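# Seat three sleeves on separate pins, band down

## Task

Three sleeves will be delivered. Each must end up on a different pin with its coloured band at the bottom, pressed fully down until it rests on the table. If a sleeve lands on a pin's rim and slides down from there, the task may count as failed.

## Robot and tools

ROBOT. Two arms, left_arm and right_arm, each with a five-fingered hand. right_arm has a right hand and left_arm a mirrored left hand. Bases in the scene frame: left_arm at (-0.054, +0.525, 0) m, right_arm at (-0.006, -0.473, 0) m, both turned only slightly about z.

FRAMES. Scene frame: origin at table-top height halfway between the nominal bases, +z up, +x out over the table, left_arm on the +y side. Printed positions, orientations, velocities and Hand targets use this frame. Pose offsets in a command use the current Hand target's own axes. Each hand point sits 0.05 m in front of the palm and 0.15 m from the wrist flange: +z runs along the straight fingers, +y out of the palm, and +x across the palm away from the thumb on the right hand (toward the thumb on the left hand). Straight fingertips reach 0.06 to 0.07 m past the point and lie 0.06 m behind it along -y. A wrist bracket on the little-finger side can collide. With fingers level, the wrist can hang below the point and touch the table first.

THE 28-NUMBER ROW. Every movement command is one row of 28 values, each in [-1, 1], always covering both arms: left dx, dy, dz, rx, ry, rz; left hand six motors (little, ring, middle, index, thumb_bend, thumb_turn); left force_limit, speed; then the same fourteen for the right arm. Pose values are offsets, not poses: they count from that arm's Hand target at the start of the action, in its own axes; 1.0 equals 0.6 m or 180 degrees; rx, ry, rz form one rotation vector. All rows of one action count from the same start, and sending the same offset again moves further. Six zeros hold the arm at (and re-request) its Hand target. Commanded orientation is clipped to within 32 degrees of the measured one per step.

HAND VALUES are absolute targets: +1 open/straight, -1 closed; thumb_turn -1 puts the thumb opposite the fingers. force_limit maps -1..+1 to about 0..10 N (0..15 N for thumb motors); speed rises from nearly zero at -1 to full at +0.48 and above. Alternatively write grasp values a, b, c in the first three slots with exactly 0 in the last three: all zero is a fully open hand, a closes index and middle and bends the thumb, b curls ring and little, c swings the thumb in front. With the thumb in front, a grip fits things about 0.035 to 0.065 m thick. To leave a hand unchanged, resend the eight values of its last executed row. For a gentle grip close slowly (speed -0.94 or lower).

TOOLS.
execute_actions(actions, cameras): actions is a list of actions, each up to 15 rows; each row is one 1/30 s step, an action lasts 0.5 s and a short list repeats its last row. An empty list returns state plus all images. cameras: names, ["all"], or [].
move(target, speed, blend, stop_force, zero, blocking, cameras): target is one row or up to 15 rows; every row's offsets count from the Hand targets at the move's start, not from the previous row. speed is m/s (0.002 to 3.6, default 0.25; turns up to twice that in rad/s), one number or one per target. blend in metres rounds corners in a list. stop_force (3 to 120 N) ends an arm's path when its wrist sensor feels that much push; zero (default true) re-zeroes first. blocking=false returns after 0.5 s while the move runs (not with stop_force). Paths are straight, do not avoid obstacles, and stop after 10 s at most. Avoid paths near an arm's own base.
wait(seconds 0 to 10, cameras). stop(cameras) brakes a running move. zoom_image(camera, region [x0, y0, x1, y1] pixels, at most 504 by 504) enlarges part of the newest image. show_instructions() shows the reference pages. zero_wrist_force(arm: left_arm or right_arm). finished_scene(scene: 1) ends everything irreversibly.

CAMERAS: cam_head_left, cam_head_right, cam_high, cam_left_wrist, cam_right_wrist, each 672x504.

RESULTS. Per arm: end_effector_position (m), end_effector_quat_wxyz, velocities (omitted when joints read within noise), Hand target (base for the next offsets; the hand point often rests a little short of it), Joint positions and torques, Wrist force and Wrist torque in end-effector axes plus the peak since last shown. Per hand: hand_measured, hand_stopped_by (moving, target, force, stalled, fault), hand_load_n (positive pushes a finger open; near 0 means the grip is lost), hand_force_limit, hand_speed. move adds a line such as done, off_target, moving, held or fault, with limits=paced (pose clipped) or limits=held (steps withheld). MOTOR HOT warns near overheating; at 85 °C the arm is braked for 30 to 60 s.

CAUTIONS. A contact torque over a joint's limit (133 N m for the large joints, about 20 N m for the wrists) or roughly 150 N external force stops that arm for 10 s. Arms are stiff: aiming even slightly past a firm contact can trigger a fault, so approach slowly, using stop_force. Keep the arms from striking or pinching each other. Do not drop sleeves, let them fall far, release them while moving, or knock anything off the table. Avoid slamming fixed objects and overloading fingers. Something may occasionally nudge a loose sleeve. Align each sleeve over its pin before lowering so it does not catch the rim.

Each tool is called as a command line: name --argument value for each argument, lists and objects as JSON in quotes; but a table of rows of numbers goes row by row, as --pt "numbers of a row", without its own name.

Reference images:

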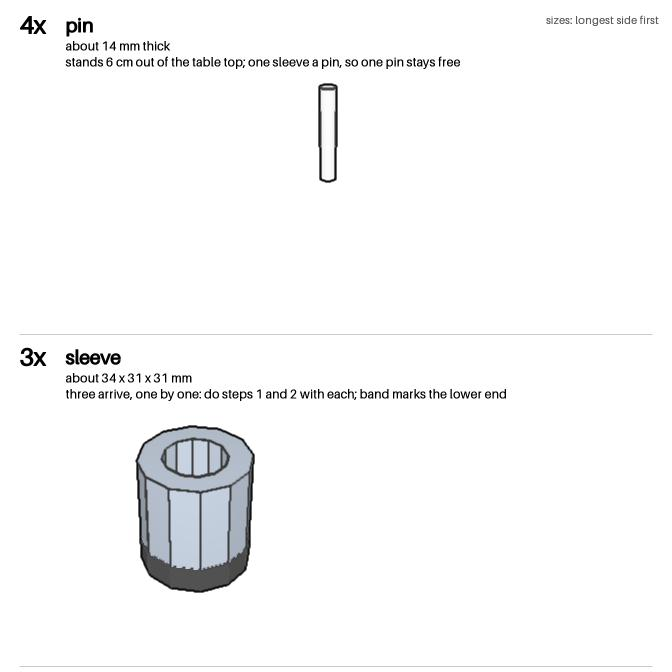

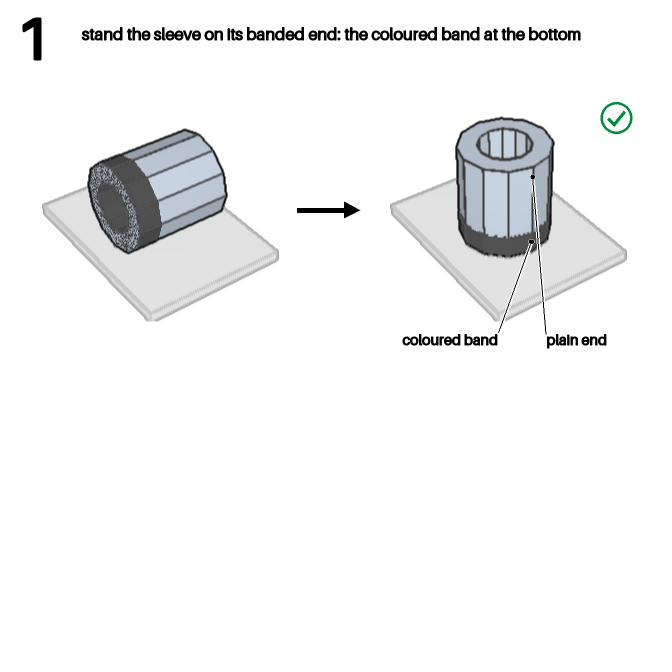

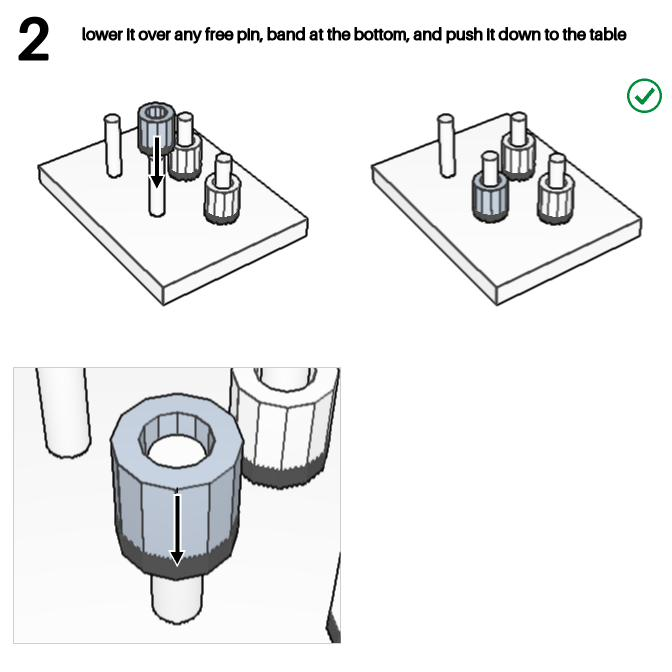

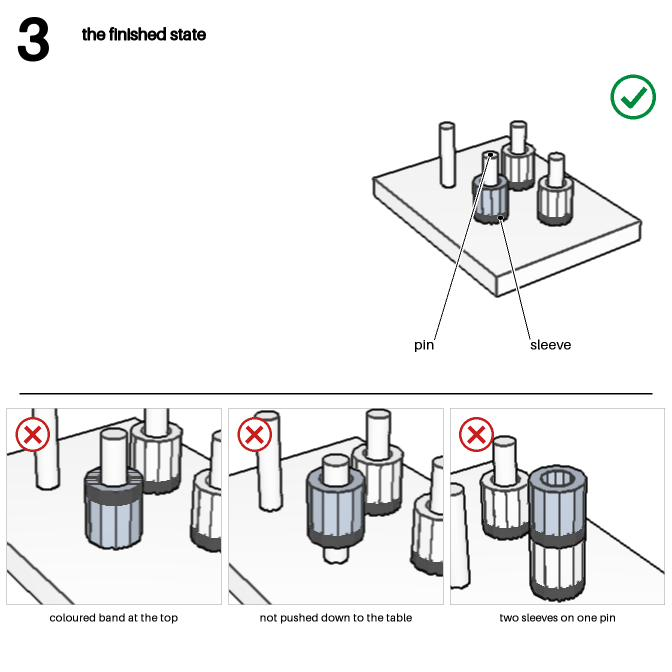

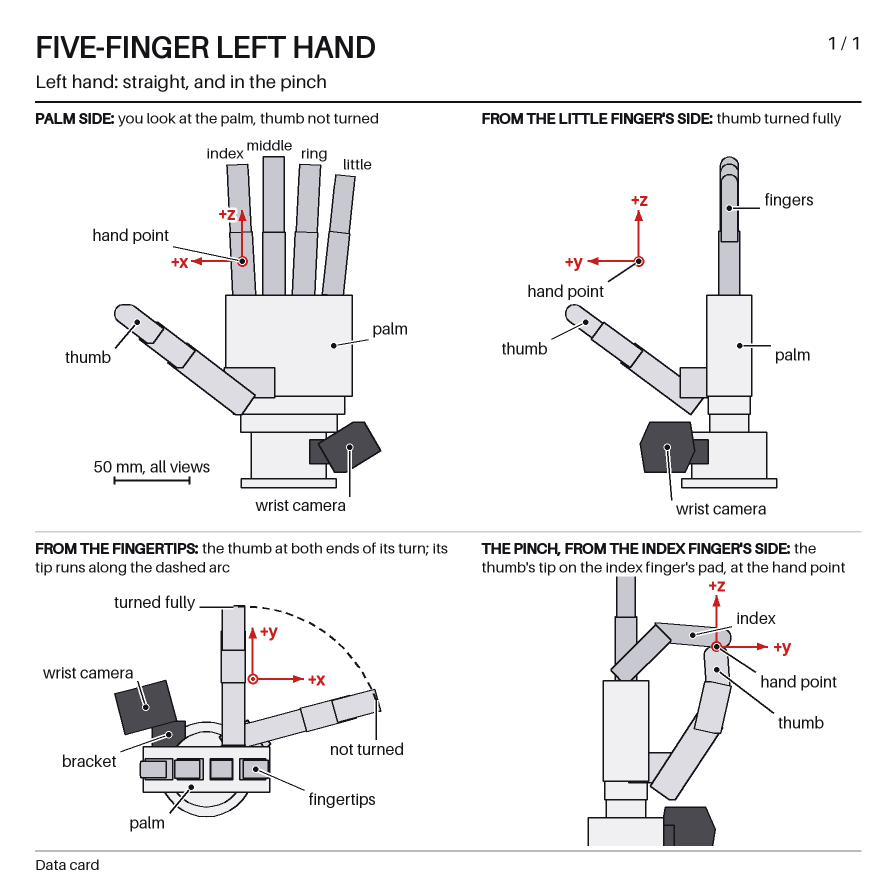

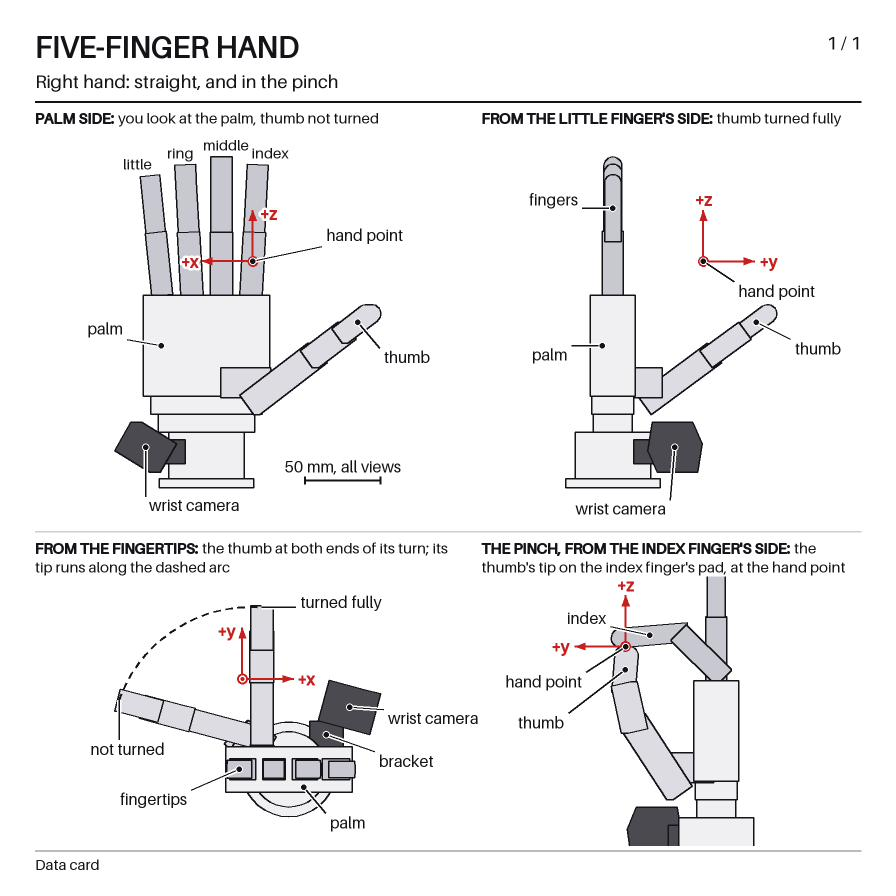

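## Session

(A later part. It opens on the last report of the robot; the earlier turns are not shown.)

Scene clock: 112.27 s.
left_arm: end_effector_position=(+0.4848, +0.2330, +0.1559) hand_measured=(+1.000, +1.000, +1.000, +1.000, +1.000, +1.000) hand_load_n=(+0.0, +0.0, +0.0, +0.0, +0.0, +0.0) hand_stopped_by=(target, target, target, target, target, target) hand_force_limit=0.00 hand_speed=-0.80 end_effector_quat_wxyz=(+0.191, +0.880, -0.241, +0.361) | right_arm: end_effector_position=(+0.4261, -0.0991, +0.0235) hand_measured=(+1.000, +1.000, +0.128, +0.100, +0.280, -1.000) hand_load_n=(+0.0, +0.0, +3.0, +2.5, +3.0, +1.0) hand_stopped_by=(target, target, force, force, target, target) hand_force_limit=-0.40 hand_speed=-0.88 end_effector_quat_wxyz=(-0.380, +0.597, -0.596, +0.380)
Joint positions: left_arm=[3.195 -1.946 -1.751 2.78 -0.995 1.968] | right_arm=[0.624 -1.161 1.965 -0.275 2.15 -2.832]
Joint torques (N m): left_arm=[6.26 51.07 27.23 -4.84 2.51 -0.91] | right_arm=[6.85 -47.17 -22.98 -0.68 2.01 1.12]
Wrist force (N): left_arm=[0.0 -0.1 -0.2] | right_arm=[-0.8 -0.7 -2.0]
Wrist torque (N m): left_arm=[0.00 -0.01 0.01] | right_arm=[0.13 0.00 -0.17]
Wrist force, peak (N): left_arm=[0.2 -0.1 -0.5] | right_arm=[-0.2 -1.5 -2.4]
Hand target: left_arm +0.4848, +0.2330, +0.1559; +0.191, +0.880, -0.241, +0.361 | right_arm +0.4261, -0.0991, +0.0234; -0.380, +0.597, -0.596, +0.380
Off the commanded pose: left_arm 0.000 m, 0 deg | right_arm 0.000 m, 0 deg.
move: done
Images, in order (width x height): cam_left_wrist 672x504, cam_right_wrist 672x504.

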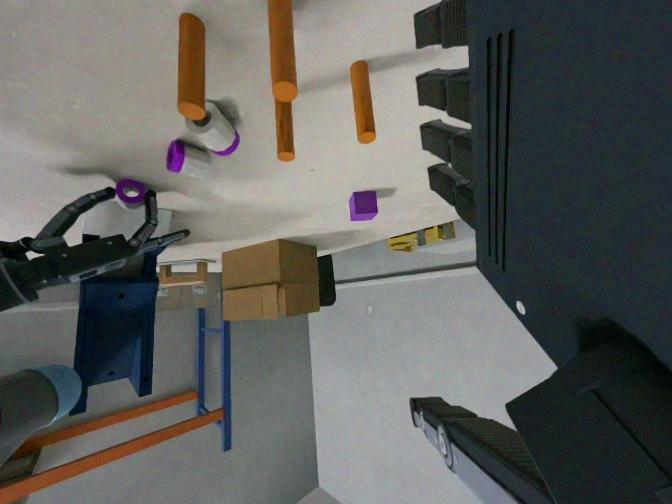

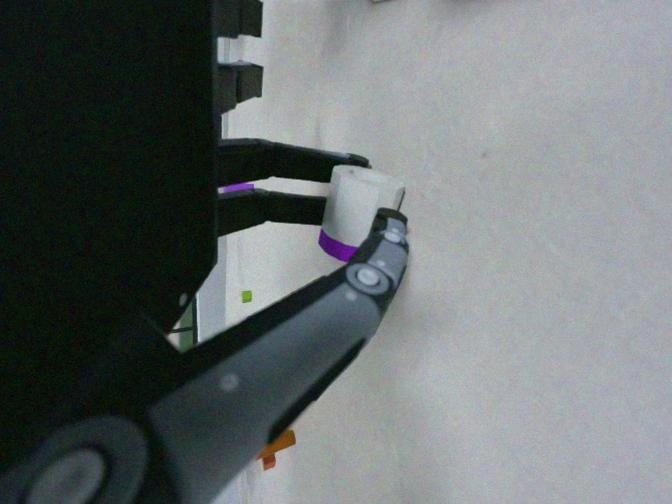

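move --pt "0.2067 0.1542 -0.1163 0.157 -0.173 -0.782 1 1 1 1 1 1 0 -0.8 0 -0.2265 -0.1058 0 0 0 1 1 -0.3 -0.4 0.28 -1 -0.4 -0.88" --speed 0.3 --cameras '["all"]'

Scene clock: 154.80 s.
left_arm: end_effector_position=(+0.4723, +0.1582, +0.3077) hand_measured=(+1.000, +1.000, +1.000, +1.000, +1.000, +1.000) hand_load_n=(+0.0, +0.0, +0.0, +0.0, +0.0, +0.0) hand_stopped_by=(target, target, target, target, target, target) hand_force_limit=0.00 hand_speed=-0.80 end_effector_quat_wxyz=(+0.175, +0.580, +0.768, -0.207) end_effector_velocity=(+0.000, +0.000, +0.000) end_effector_angular_velocity=(+0.000, +0.002, +0.004) | right_arm: end_effector_position=(+0.4260, -0.0990, +0.1736) hand_measured=(+1.000, +1.000, +0.128, +0.100, +0.280, -1.000) hand_load_n=(+0.0, +0.0, +3.0, +2.5, +3.5, +1.0) hand_stopped_by=(target, target, force, force, target, target) hand_force_limit=-0.40 hand_speed=-0.88 end_effector_quat_wxyz=(-0.380, +0.597, -0.596, +0.380)
Joint positions: left_arm=[2.847 -2.162 -0.857 1.648 -1.056 -0.614] | right_arm=[0.624 -1.374 1.792 0.111 2.151 -2.832]
Joint velocities: left_arm=[0 0 0 0 0 -0.005] | right_arm=[within noise]
Joint torques (N m): left_arm=[-8.47 63.13 19.67 -0.24 -1.02 -1.05] | right_arm=[6.67 -22.11 -12.43 -1.89 3.11 1.1]
Wrist force (N): left_arm=[0.6 0.4 0.4] | right_arm=[-0.5 0.3 -1.4]
Wrist torque (N m): left_arm=[0.01 -0.07 -0.03] | right_arm=[0.16 -0.05 -0.16]
Wrist force, peak (N): left_arm=[0.9 -0.5 0.8] | right_arm=[-0.6 -0.8 -2.3]
Hand target: left_arm +0.4722, +0.1581, +0.3077; +0.175, +0.580, +0.768, -0.207 | right_arm +0.4260, -0.0991, +0.1734; -0.380, +0.597, -0.596, +0.380
Off the commanded pose: left_arm 0.000 m, 0 deg | right_arm 0.000 m, 0 deg.
move: done

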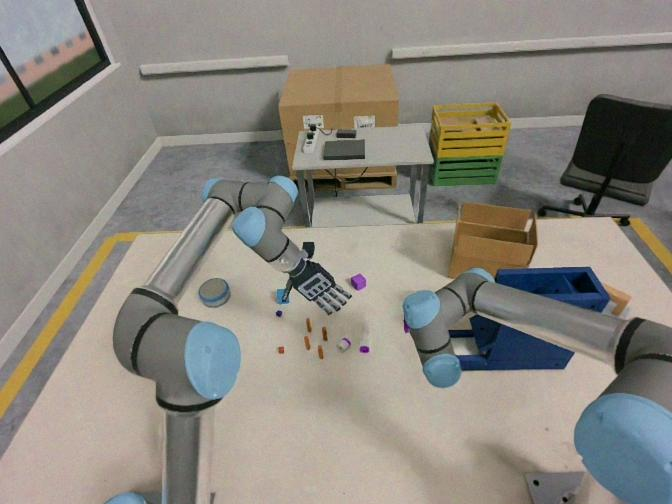

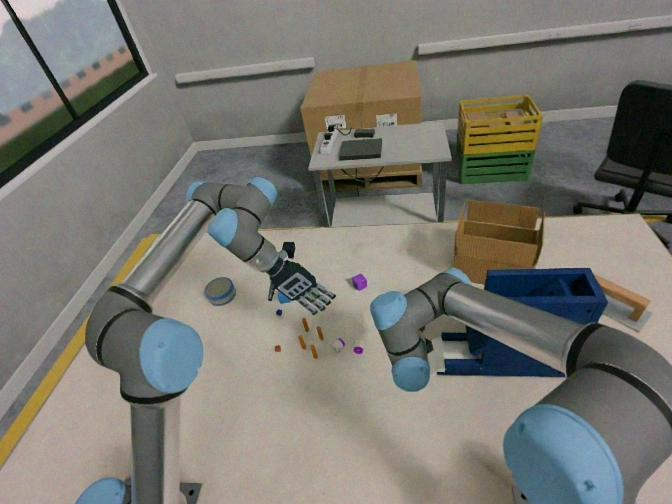

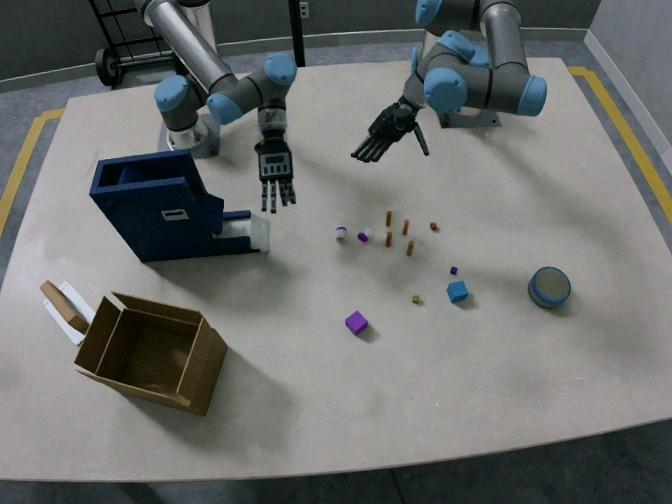

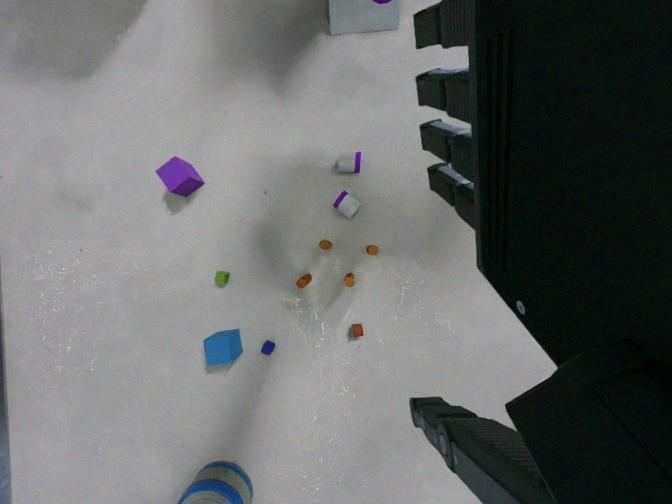

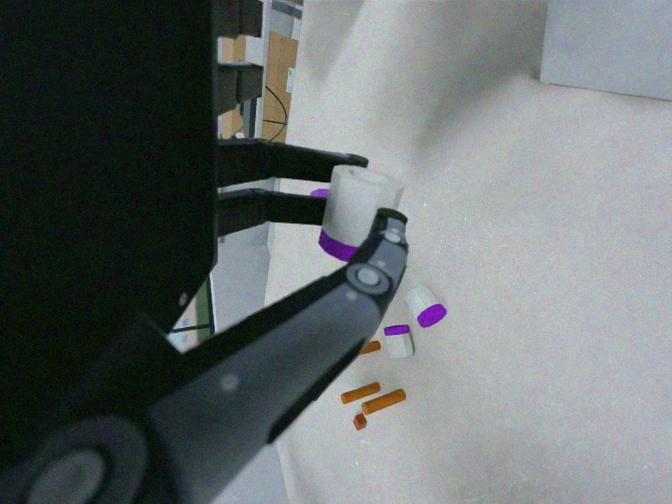

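zoom_image --camera "cam_left_wrist" --region '[270, 130, 420, 350]'

Scaled by 2.291 from the camera's 672x504 image, which has a finer 960x720 frame.

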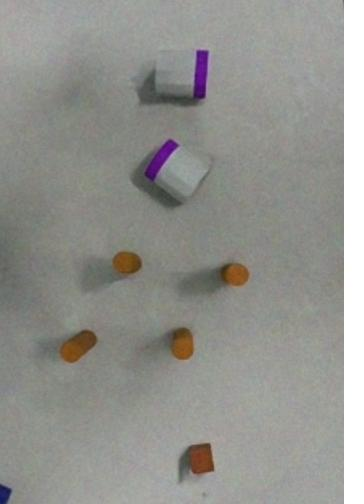

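move --pt "0 0 0 0 0 0 1 1 1 1 1 1 0 -0.8 -0.2485 0.0584 0.064 0.485 -0.309 -0.485 1 1 -0.3 -0.4 0.28 -1 -0.4 -0.88" --speed 0.4 --cameras '["all"]'

Scene clock: 176.83 s.
left_arm: end_effector_position=(+0.4722, +0.1581, +0.3077) hand_measured=(+1.000, +1.000, +1.000, +1.000, +1.000, +1.000) hand_load_n=(+0.0, +0.0, +0.0, +0.0, +0.0, +0.0) hand_stopped_by=(target, target, target, target, target, target) hand_force_limit=0.00 hand_speed=-0.80 end_effector_quat_wxyz=(+0.175, +0.580, +0.768, -0.207) | right_arm: end_effector_position=(+0.4410, +0.0172, +0.1353) hand_measured=(+1.000, +1.000, +0.128, +0.100, +0.282, -1.000) hand_load_n=(+0.0, +0.0, +3.0, +2.5, +4.0, +1.0) hand_stopped_by=(target, target, force, force, target, target) hand_force_limit=-0.40 hand_speed=-0.88 end_effector_quat_wxyz=(-0.536, +0.595, +0.267, +0.536)
Joint positions: left_arm=[2.847 -2.162 -0.857 1.648 -1.056 -0.614] | right_arm=[0.351 -1.234 2.183 -1.17 0.752 -4.187]
Joint torques (N m): left_arm=[-10.22 64.47 14.39 -0.14 2.43 0.83] | right_arm=[-0.36 -34.01 -16.21 -2.32 -0.19 -0.42]
Wrist force (N): left_arm=[0.5 0.4 0.4] | right_arm=[1.2 1.5 1.4]
Wrist torque (N m): left_arm=[0.00 -0.06 -0.04] | right_arm=[-0.12 -0.07 0.35]
Wrist force, peak (N): left_arm=[0.8 0.6 0.5] | right_arm=[2.0 3.2 1.1]
Hand target: left_arm +0.4722, +0.1581, +0.3077; +0.175, +0.580, +0.768, -0.207 | right_arm +0.4410, +0.0172, +0.1353; -0.536, +0.595, +0.267, +0.536 (not the last commanded pose)
Off the commanded pose: left_arm 0.000 m, 0 deg | right_arm 0.035 m, 30 deg.
FORCE FAULT: contact force on the right arm reached its limit, and that arm stopped. The contact can be on any part of that arm, not only on its tool. That arm's remaining commands of this call were not run. That arm is still stopped at the end of this call. That arm stays stopped for about 10 more seconds. Until then a move that you send moves the other arm only, and its call returns only when the move has ended. Once the stop has ended, the next robot result says so. If the stop ends while you think or write, that arm runs what you send next, counted from a new Hand target: where the arm stands when the stop ends. While its stop runs, that arm, its gripper or tool too, takes no new command. Until it ends, the stop uses up actions while you think or wait. An arm that is not stopped still takes commands.
move: fault (right_arm)

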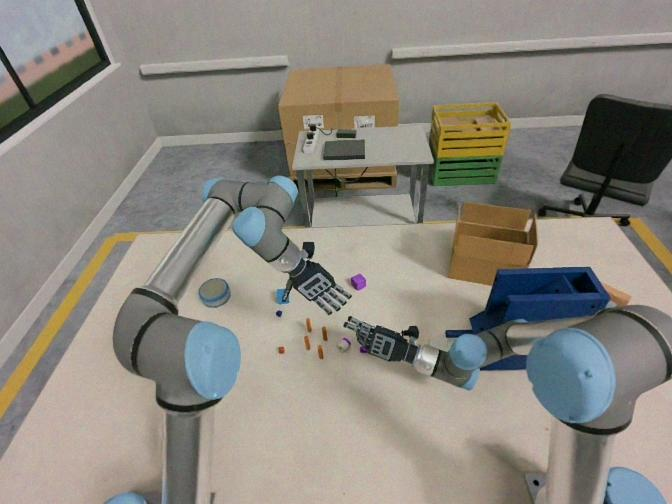

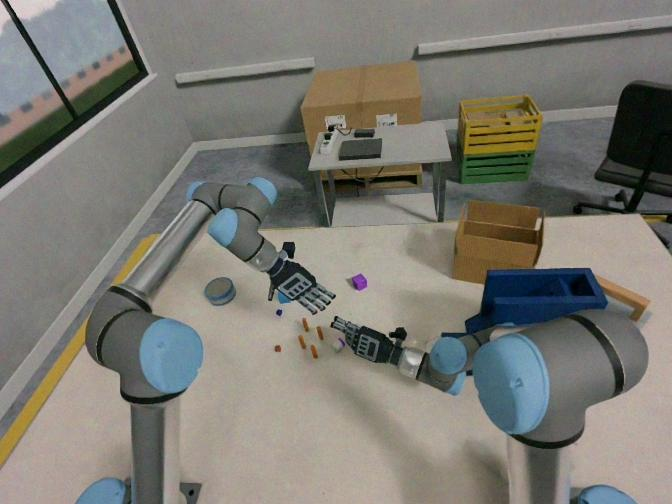

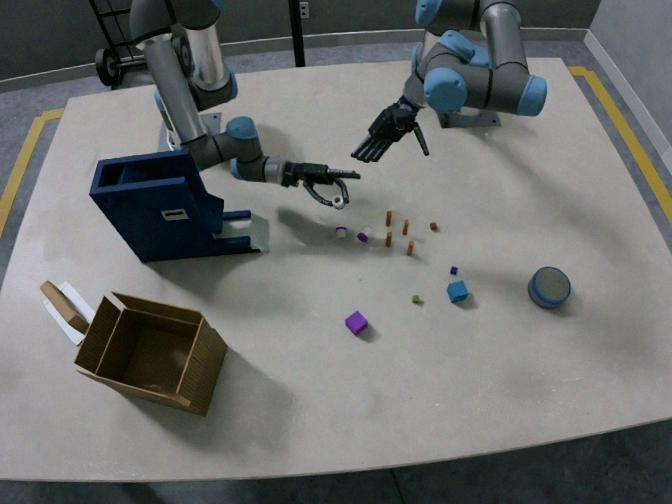

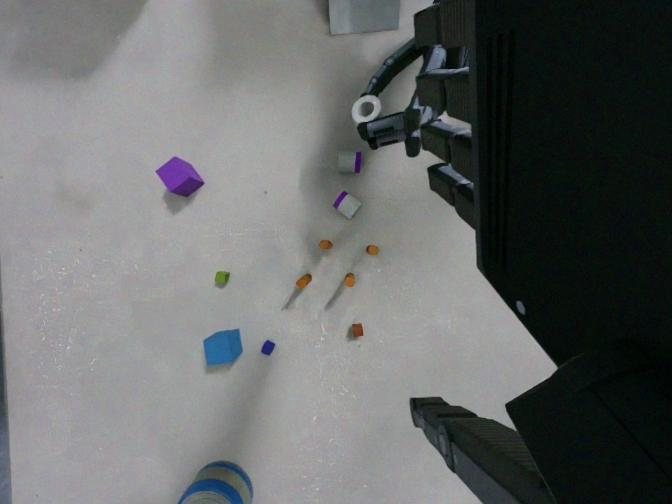

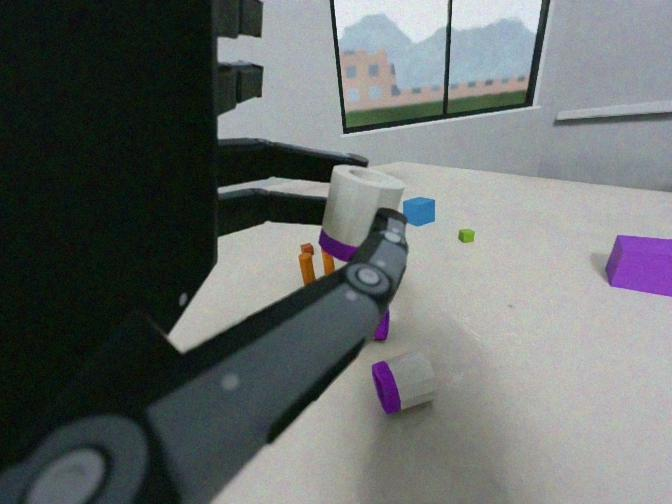

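wait --seconds 0.2 --cameras '["cam_high"]'

zoom_image --camera "cam_high" --region '[80, 80, 380, 280]'

Scene clock: 190.50 s.
left_arm: end_effector_position=(+0.4722, +0.1581, +0.3077) hand_measured=(+1.000, +1.000, +1.000, +1.000, +1.000, +1.000) hand_load_n=(+0.0, +0.0, +0.0, +0.0, +0.0, +0.0) hand_stopped_by=(target, target, target, target, target, target) hand_force_limit=0.00 hand_speed=-0.80 end_effector_quat_wxyz=(+0.175, +0.580, +0.768, -0.207) | right_arm: end_effector_position=(+0.4410, +0.0172, +0.1353) hand_measured=(+1.000, +1.000, +0.128, +0.100, +0.282, -1.000) hand_load_n=(-0.5, +0.0, +3.0, +2.5, +3.5, +1.5) hand_stopped_by=(target, target, force, force, target, target) hand_force_limit=-0.40 hand_speed=-0.88 end_effector_quat_wxyz=(-0.536, +0.595, +0.267, +0.536)
Joint positions: left_arm=[2.847 -2.162 -0.857 1.648 -1.056 -0.614] | right_arm=[0.351 -1.234 2.183 -1.17 0.752 -4.187]
Joint torques (N m): left_arm=[-2.22 62.95 13.53 -0.21 2.22 0.61] | right_arm=[0.6 -33.87 -15.33 -2.29 0.52 0.09]
Wrist force (N): left_arm=[0.8 0.5 0.4] | right_arm=[1.2 1.7 1.5]
Wrist torque (N m): left_arm=[0.01 -0.10 -0.03] | right_arm=[-0.11 -0.07 0.35]
Wrist force, peak (N): left_arm=[0.9 0.4 0.6] | right_arm=[1.1 1.8 1.7]
Hand target: left_arm +0.4722, +0.1581, +0.3077; +0.175, +0.580, +0.768, -0.207 | right_arm +0.4410, +0.0172, +0.1353; -0.536, +0.595, +0.267, +0.536 (not the last commanded pose)
Off the commanded pose: left_arm 0.000 m, 0 deg | right_arm 0.035 m, 30 deg.
FORCE FAULT, CONTINUED: the right arm's stop, for the force fault that an earlier result reported, is over. The rest of the stop counts as 20 of the actions that you can send in this scene. That arm's target is now where it stood when the stop ended, not its last command. That arm accepts commands again.
wait: 0.20 s; at rest from the start
Images, in order (width x height): cam_high 672x504.

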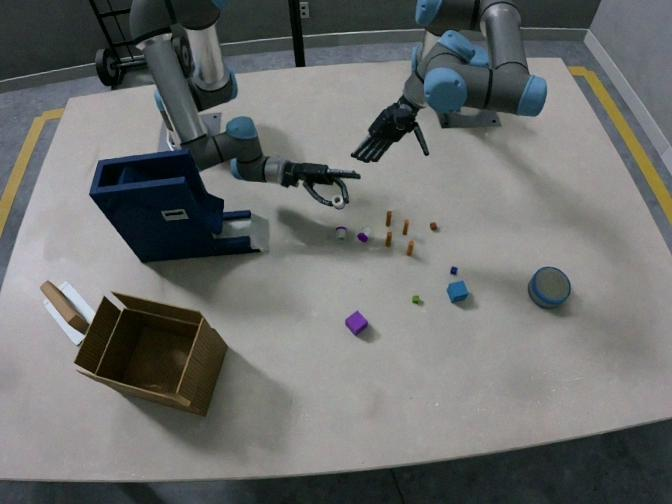

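Scaled by 1.680 from the camera's 672x504 image, which has a finer 960x720 frame.

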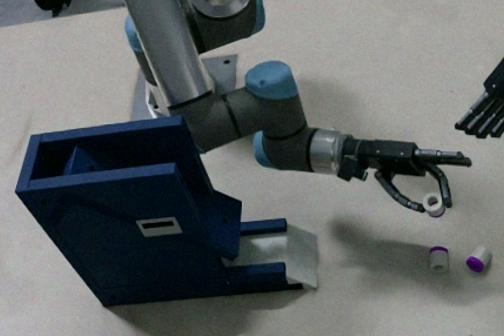

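move --pt "0 0 0 0 0 0 1 1 1 1 1 1 0 -0.8 0.0311 -0.1475 0.0176 0 0 0 1 1 -0.3 -0.4 0.28 -1 -0.4 -0.88" --pt "0 0 0 0 0 0 1 1 1 1 1 1 0 -0.8 -0.081 -0.051 0.2702 -0.3055 0.0111 -0.1294 1 1 -0.3 -0.4 0.28 -1 -0.4 -0.88" --speed 0.25 --blend 0.02 --cameras '["all"]'

Scene clock: 200.23 s.
left_arm: end_effector_position=(+0.4722, +0.1581, +0.3077) hand_measured=(+1.000, +1.000, +1.000, +1.000, +1.000, +1.000) hand_load_n=(+0.0, +0.0, +0.0, +0.0, +0.0, +0.0) hand_stopped_by=(target, target, target, target, target, target) hand_force_limit=0.00 hand_speed=-0.80 end_effector_quat_wxyz=(+0.175, +0.580, +0.768, -0.207) | right_arm: end_effector_position=(+0.4567, +0.1882, +0.1253) hand_measured=(+1.000, +1.000, +0.128, +0.100, +0.282, -1.000) hand_load_n=(-0.5, +0.0, +3.0, +2.5, +3.5, +1.5) hand_stopped_by=(target, target, force, force, target, target) hand_force_limit=-0.40 hand_speed=-0.88 end_effector_quat_wxyz=(-0.093, +0.701, +0.093, +0.701)
Joint positions: left_arm=[2.847 -2.162 -0.857 1.648 -1.056 -0.614] | right_arm=[1.045 -0.702 1.182 -0.482 2.378 -4.713]
Joint torques (N m): left_arm=[4.59 62.02 14.36 -0.21 2.29 0.23] | right_arm=[-7.02 -56.49 -32.12 -3.42 1.86 -1.12]
Wrist force (N): left_arm=[0.8 0.4 0.5] | right_arm=[1.0 2.4 0.8]
Wrist torque (N m): left_arm=[-0.01 -0.10 -0.02] | right_arm=[-0.03 0.03 0.36]
Wrist force, peak (N): left_arm=[0.8 0.5 0.6] | right_arm=[0.8 3.8 1.3]
Hand target: left_arm +0.4722, +0.1581, +0.3077; +0.175, +0.580, +0.768, -0.207 | right_arm +0.4568, +0.1882, +0.1253; -0.093, +0.701, +0.093, +0.701
Off the commanded pose: left_arm 0.000 m, 0 deg | right_arm 0.000 m, 0 deg.
move: done

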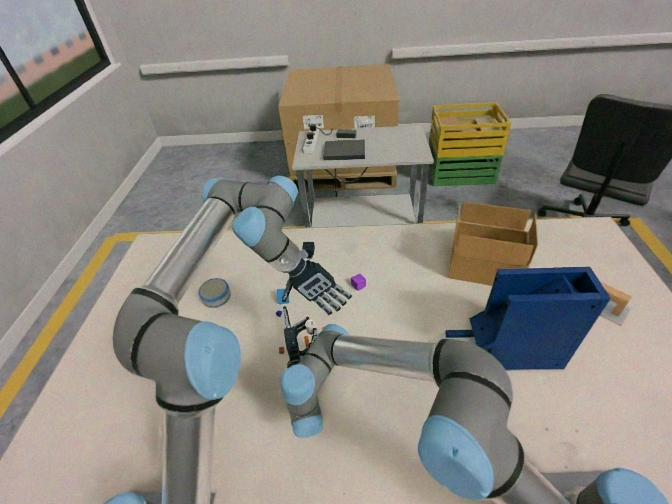

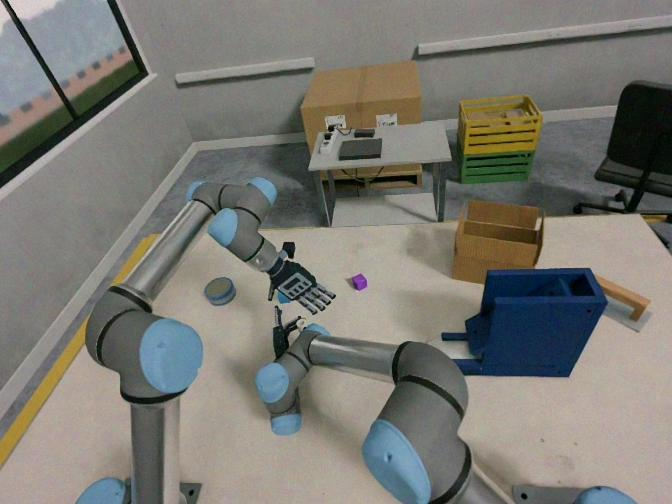

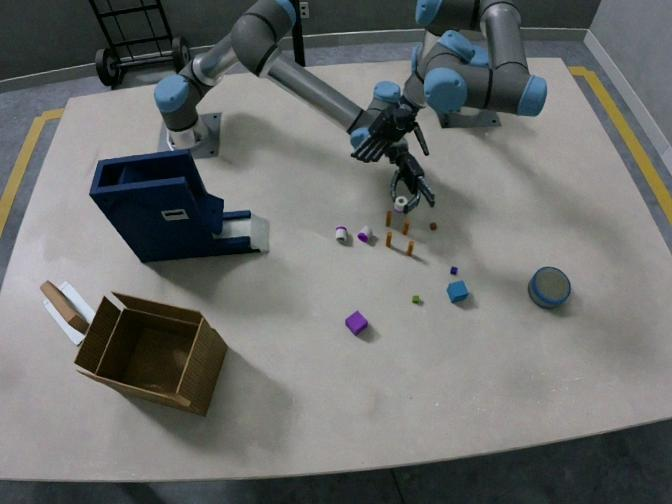

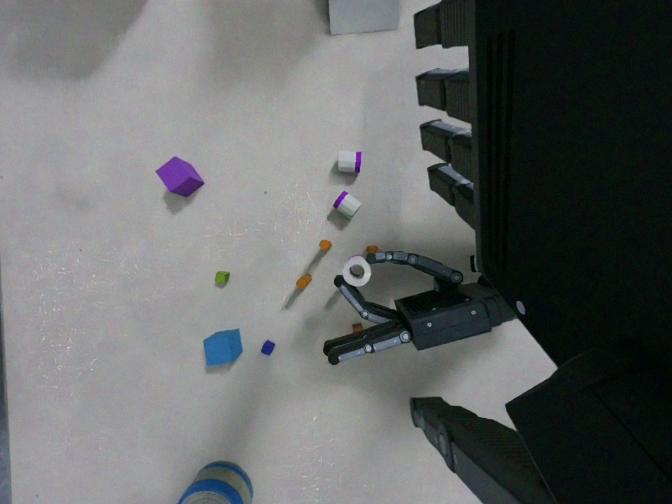

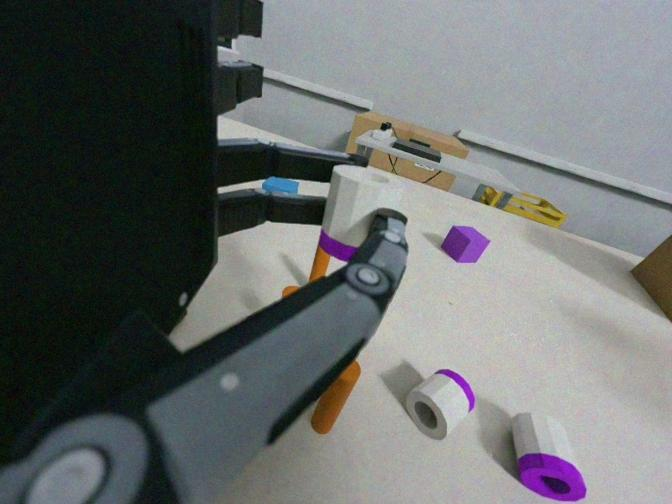

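zoom_image --camera "cam_left_wrist" --region '[290, 220, 410, 310]'

zoom_image --camera "cam_right_wrist" --region '[270, 140, 430, 300]'

Scaled by 4.200 from the camera's 672x504 image, which has a finer 960x720 frame.

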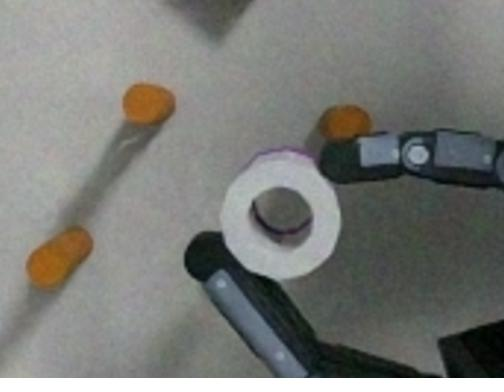

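Scaled by 3.150 from the camera's 672x504 image, which has a finer 960x720 frame.

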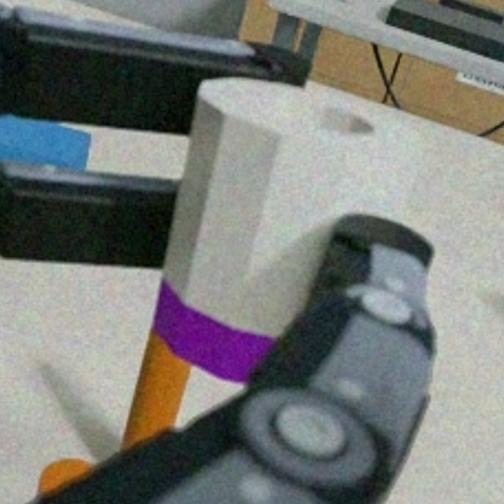

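move --pt "0 0 0 0 0 0 1 1 1 1 1 1 0 -0.8 -0.055 -0.0337 0.016 0 0 0 1 1 -0.3 -0.4 0.28 -1 -0.4 -0.88" --speed 0.15 --cameras '["cam_left_wrist","cam_right_wrist"]'

zoom_image --camera "cam_left_wrist" --region '[290, 220, 410, 310]'

zoom_image --camera "cam_right_wrist" --region '[270, 140, 430, 300]'

Scene clock: 211.83 s.
left_arm: end_effector_position=(+0.4722, +0.1581, +0.3077) hand_measured=(+1.000, +1.000, +1.000, +1.000, +1.000, +1.000) hand_load_n=(+0.0, +0.0, +0.0, +0.0, +0.0, +0.0) hand_stopped_by=(target, target, target, target, target, target) hand_force_limit=0.00 hand_speed=-0.80 end_effector_quat_wxyz=(+0.175, +0.580, +0.768, -0.207) | right_arm: end_effector_position=(+0.4608, +0.2102, +0.0923) hand_measured=(+1.000, +1.000, +0.128, +0.100, +0.282, -1.000) hand_load_n=(+0.0, +0.0, +3.0, +3.0, +4.0, +1.5) hand_stopped_by=(target, target, force, force, target, target) hand_force_limit=-0.40 hand_speed=-0.88 end_effector_quat_wxyz=(-0.093, +0.701, +0.093, +0.701)
Joint positions: left_arm=[2.847 -2.162 -0.857 1.648 -1.056 -0.614] | right_arm=[1.055 -0.61 1.097 -0.488 2.389 -4.714]
Joint torques (N m): left_arm=[8.05 60.46 14.45 -0.16 2.28 -0.09] | right_arm=[-7.02 -73.26 -15.86 0.9 -0.45 1.13]
Wrist force (N): left_arm=[0.7 0.5 0.4] | right_arm=[1.0 2.3 0.6]
Wrist torque (N m): left_arm=[0.02 -0.10 -0.03] | right_arm=[-0.05 0.05 0.37]
Wrist force, peak (N): left_arm=[0.9 0.6 0.6] | right_arm=[2.1 2.9 0.6]
Hand target: left_arm +0.4722, +0.1581, +0.3077; +0.175, +0.580, +0.768, -0.207 | right_arm +0.4609, +0.2102, +0.0923; -0.093, +0.701, +0.093, +0.701
Off the commanded pose: left_arm 0.000 m, 0 deg | right_arm 0.000 m, 0 deg.
move: done
Images, in order (width x height): cam_left_wrist 672x504, cam_right_wrist 672x504.

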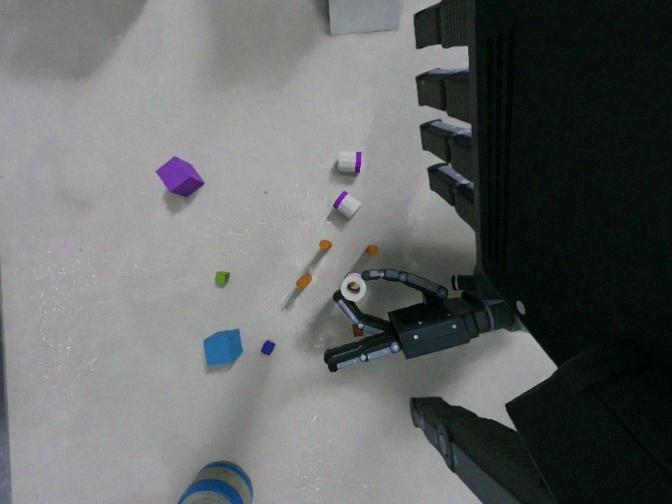

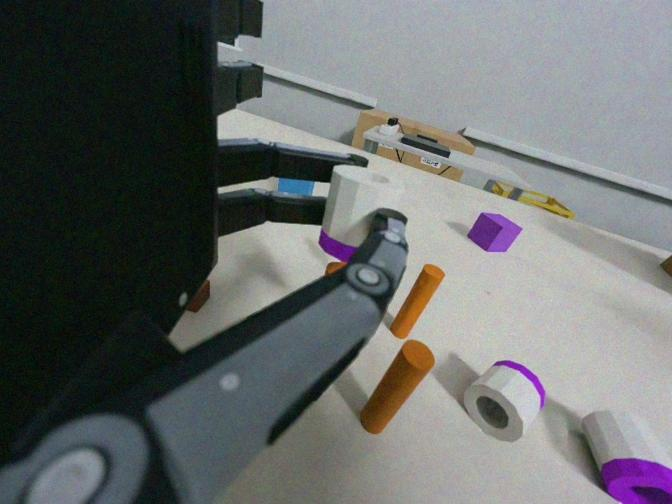

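Scaled by 4.200 from the camera's 672x504 image, which has a finer 960x720 frame.

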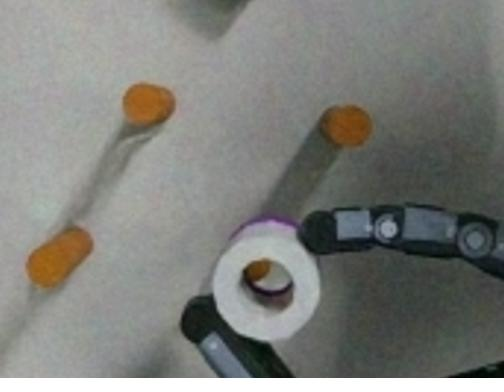

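Scaled by 3.150 from the camera's 672x504 image, which has a finer 960x720 frame.

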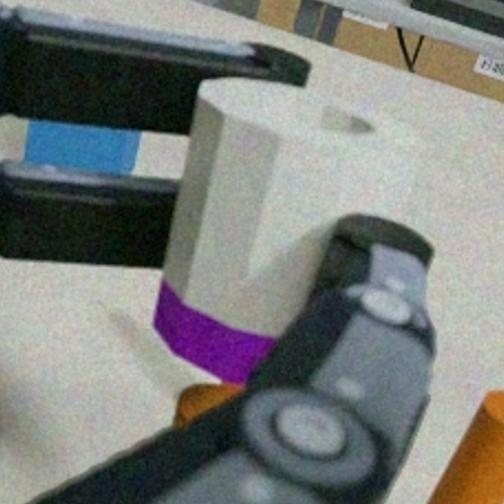

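move --pt "0 0 0 0 0 0 1 1 1 1 1 1 0 -0.8 -0.0233 -0.0033 0.007 0 0 0.011 1 1 -0.3 -0.4 0.28 -1 -0.4 -0.88" --speed 0.1 --cameras '["cam_left_wrist","cam_right_wrist"]'

zoom_image --camera "cam_left_wrist" --region '[310, 250, 400, 318]'

zoom_image --camera "cam_right_wrist" --region '[270, 140, 430, 300]'

Scene clock: 230.17 s.
left_arm: end_effector_position=(+0.4722, +0.1581, +0.3077) hand_measured=(+1.000, +1.000, +1.000, +1.000, +1.000, +1.000) hand_load_n=(+0.0, +0.0, +0.0, +0.0, +0.0, +0.0) hand_stopped_by=(target, target, target, target, target, target) hand_force_limit=0.00 hand_speed=-0.80 end_effector_quat_wxyz=(+0.175, +0.580, +0.768, -0.207) | right_arm: end_effector_position=(+0.4645, +0.2132, +0.0782) hand_measured=(+1.000, +1.000, +0.128, +0.100, +0.282, -1.000) hand_load_n=(+0.0, +0.5, +3.0, +2.5, +3.5, +1.0) hand_stopped_by=(target, target, force, force, target, target) hand_force_limit=-0.40 hand_speed=-0.88 end_effector_quat_wxyz=(-0.105, +0.702, +0.080, +0.700) end_effector_velocity=(+0.000, +0.000, +0.003) end_effector_angular_velocity=(-0.003, -0.003, +0.001)
Joint positions: left_arm=[2.847 -2.162 -0.857 1.648 -1.056 -0.614] | right_arm=[1.051 -0.588 1.086 -0.5 2.385 -4.679]
Joint velocities: left_arm=[within noise] | right_arm=[0.001 -0.003 0 0 0 -0.006]
Joint torques (N m): left_arm=[8.42 58.36 14.21 -0.15 2.35 -0.67] | right_arm=[-0.56 -78.07 -21.87 -0.57 -0.6 -1.21]
Wrist force (N): left_arm=[0.7 0.3 0.5] | right_arm=[0.9 2.5 0.6]
Wrist torque (N m): left_arm=[-0.02 -0.10 -0.02] | right_arm=[-0.01 0.06 0.20]
Wrist force, peak (N): left_arm=[0.8 0.6 0.5] | right_arm=[1.4 2.7 0.5]
Hand target: left_arm +0.4722, +0.1581, +0.3077; +0.175, +0.580, +0.768, -0.207 | right_arm +0.4644, +0.2132, +0.0784; -0.105, +0.702, +0.081, +0.700
Off the commanded pose: left_arm 0.000 m, 0 deg | right_arm 0.000 m, 0 deg.
move: done
Images, in order (width x height): cam_left_wrist 672x504, cam_right_wrist 672x504.

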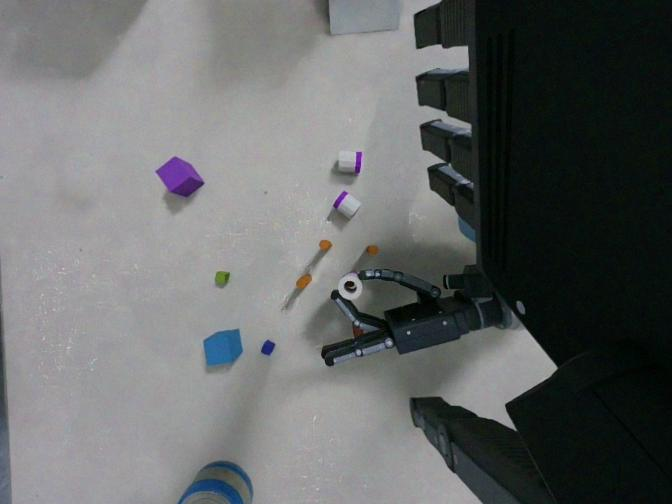

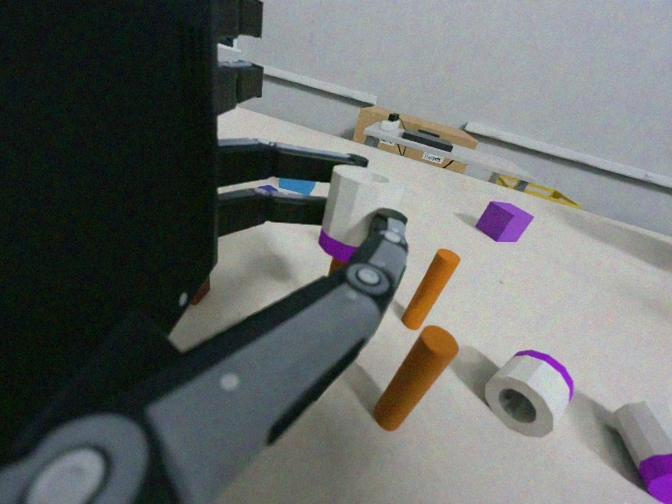

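Scaled by 5.600 from the camera's 672x504 image, which has a finer 960x720 frame.

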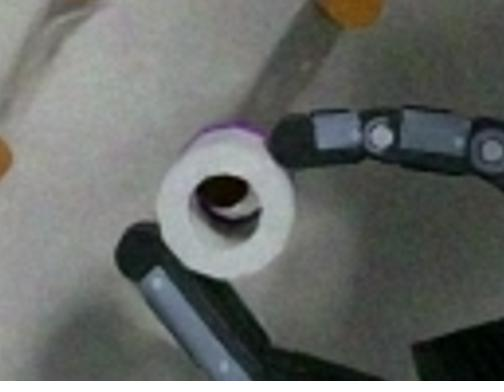

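Scaled by 3.150 from the camera's 672x504 image, which has a finer 960x720 frame.

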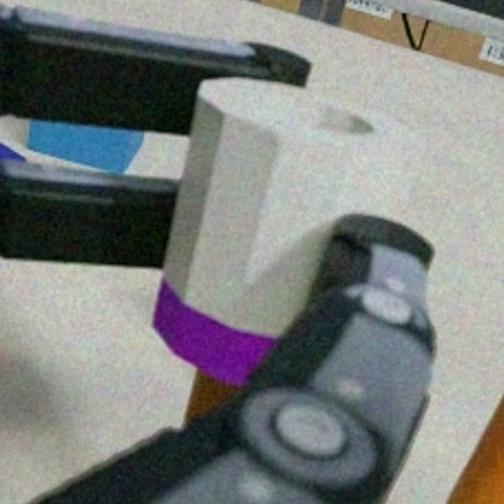

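zoom_image --camera "cam_left_wrist" --region '[334, 270, 366, 302]'

Scaled by 15.750 from the camera's 672x504 image, which has a finer 960x720 frame.

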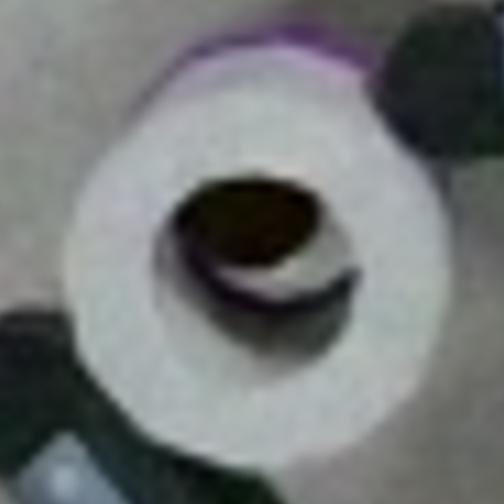

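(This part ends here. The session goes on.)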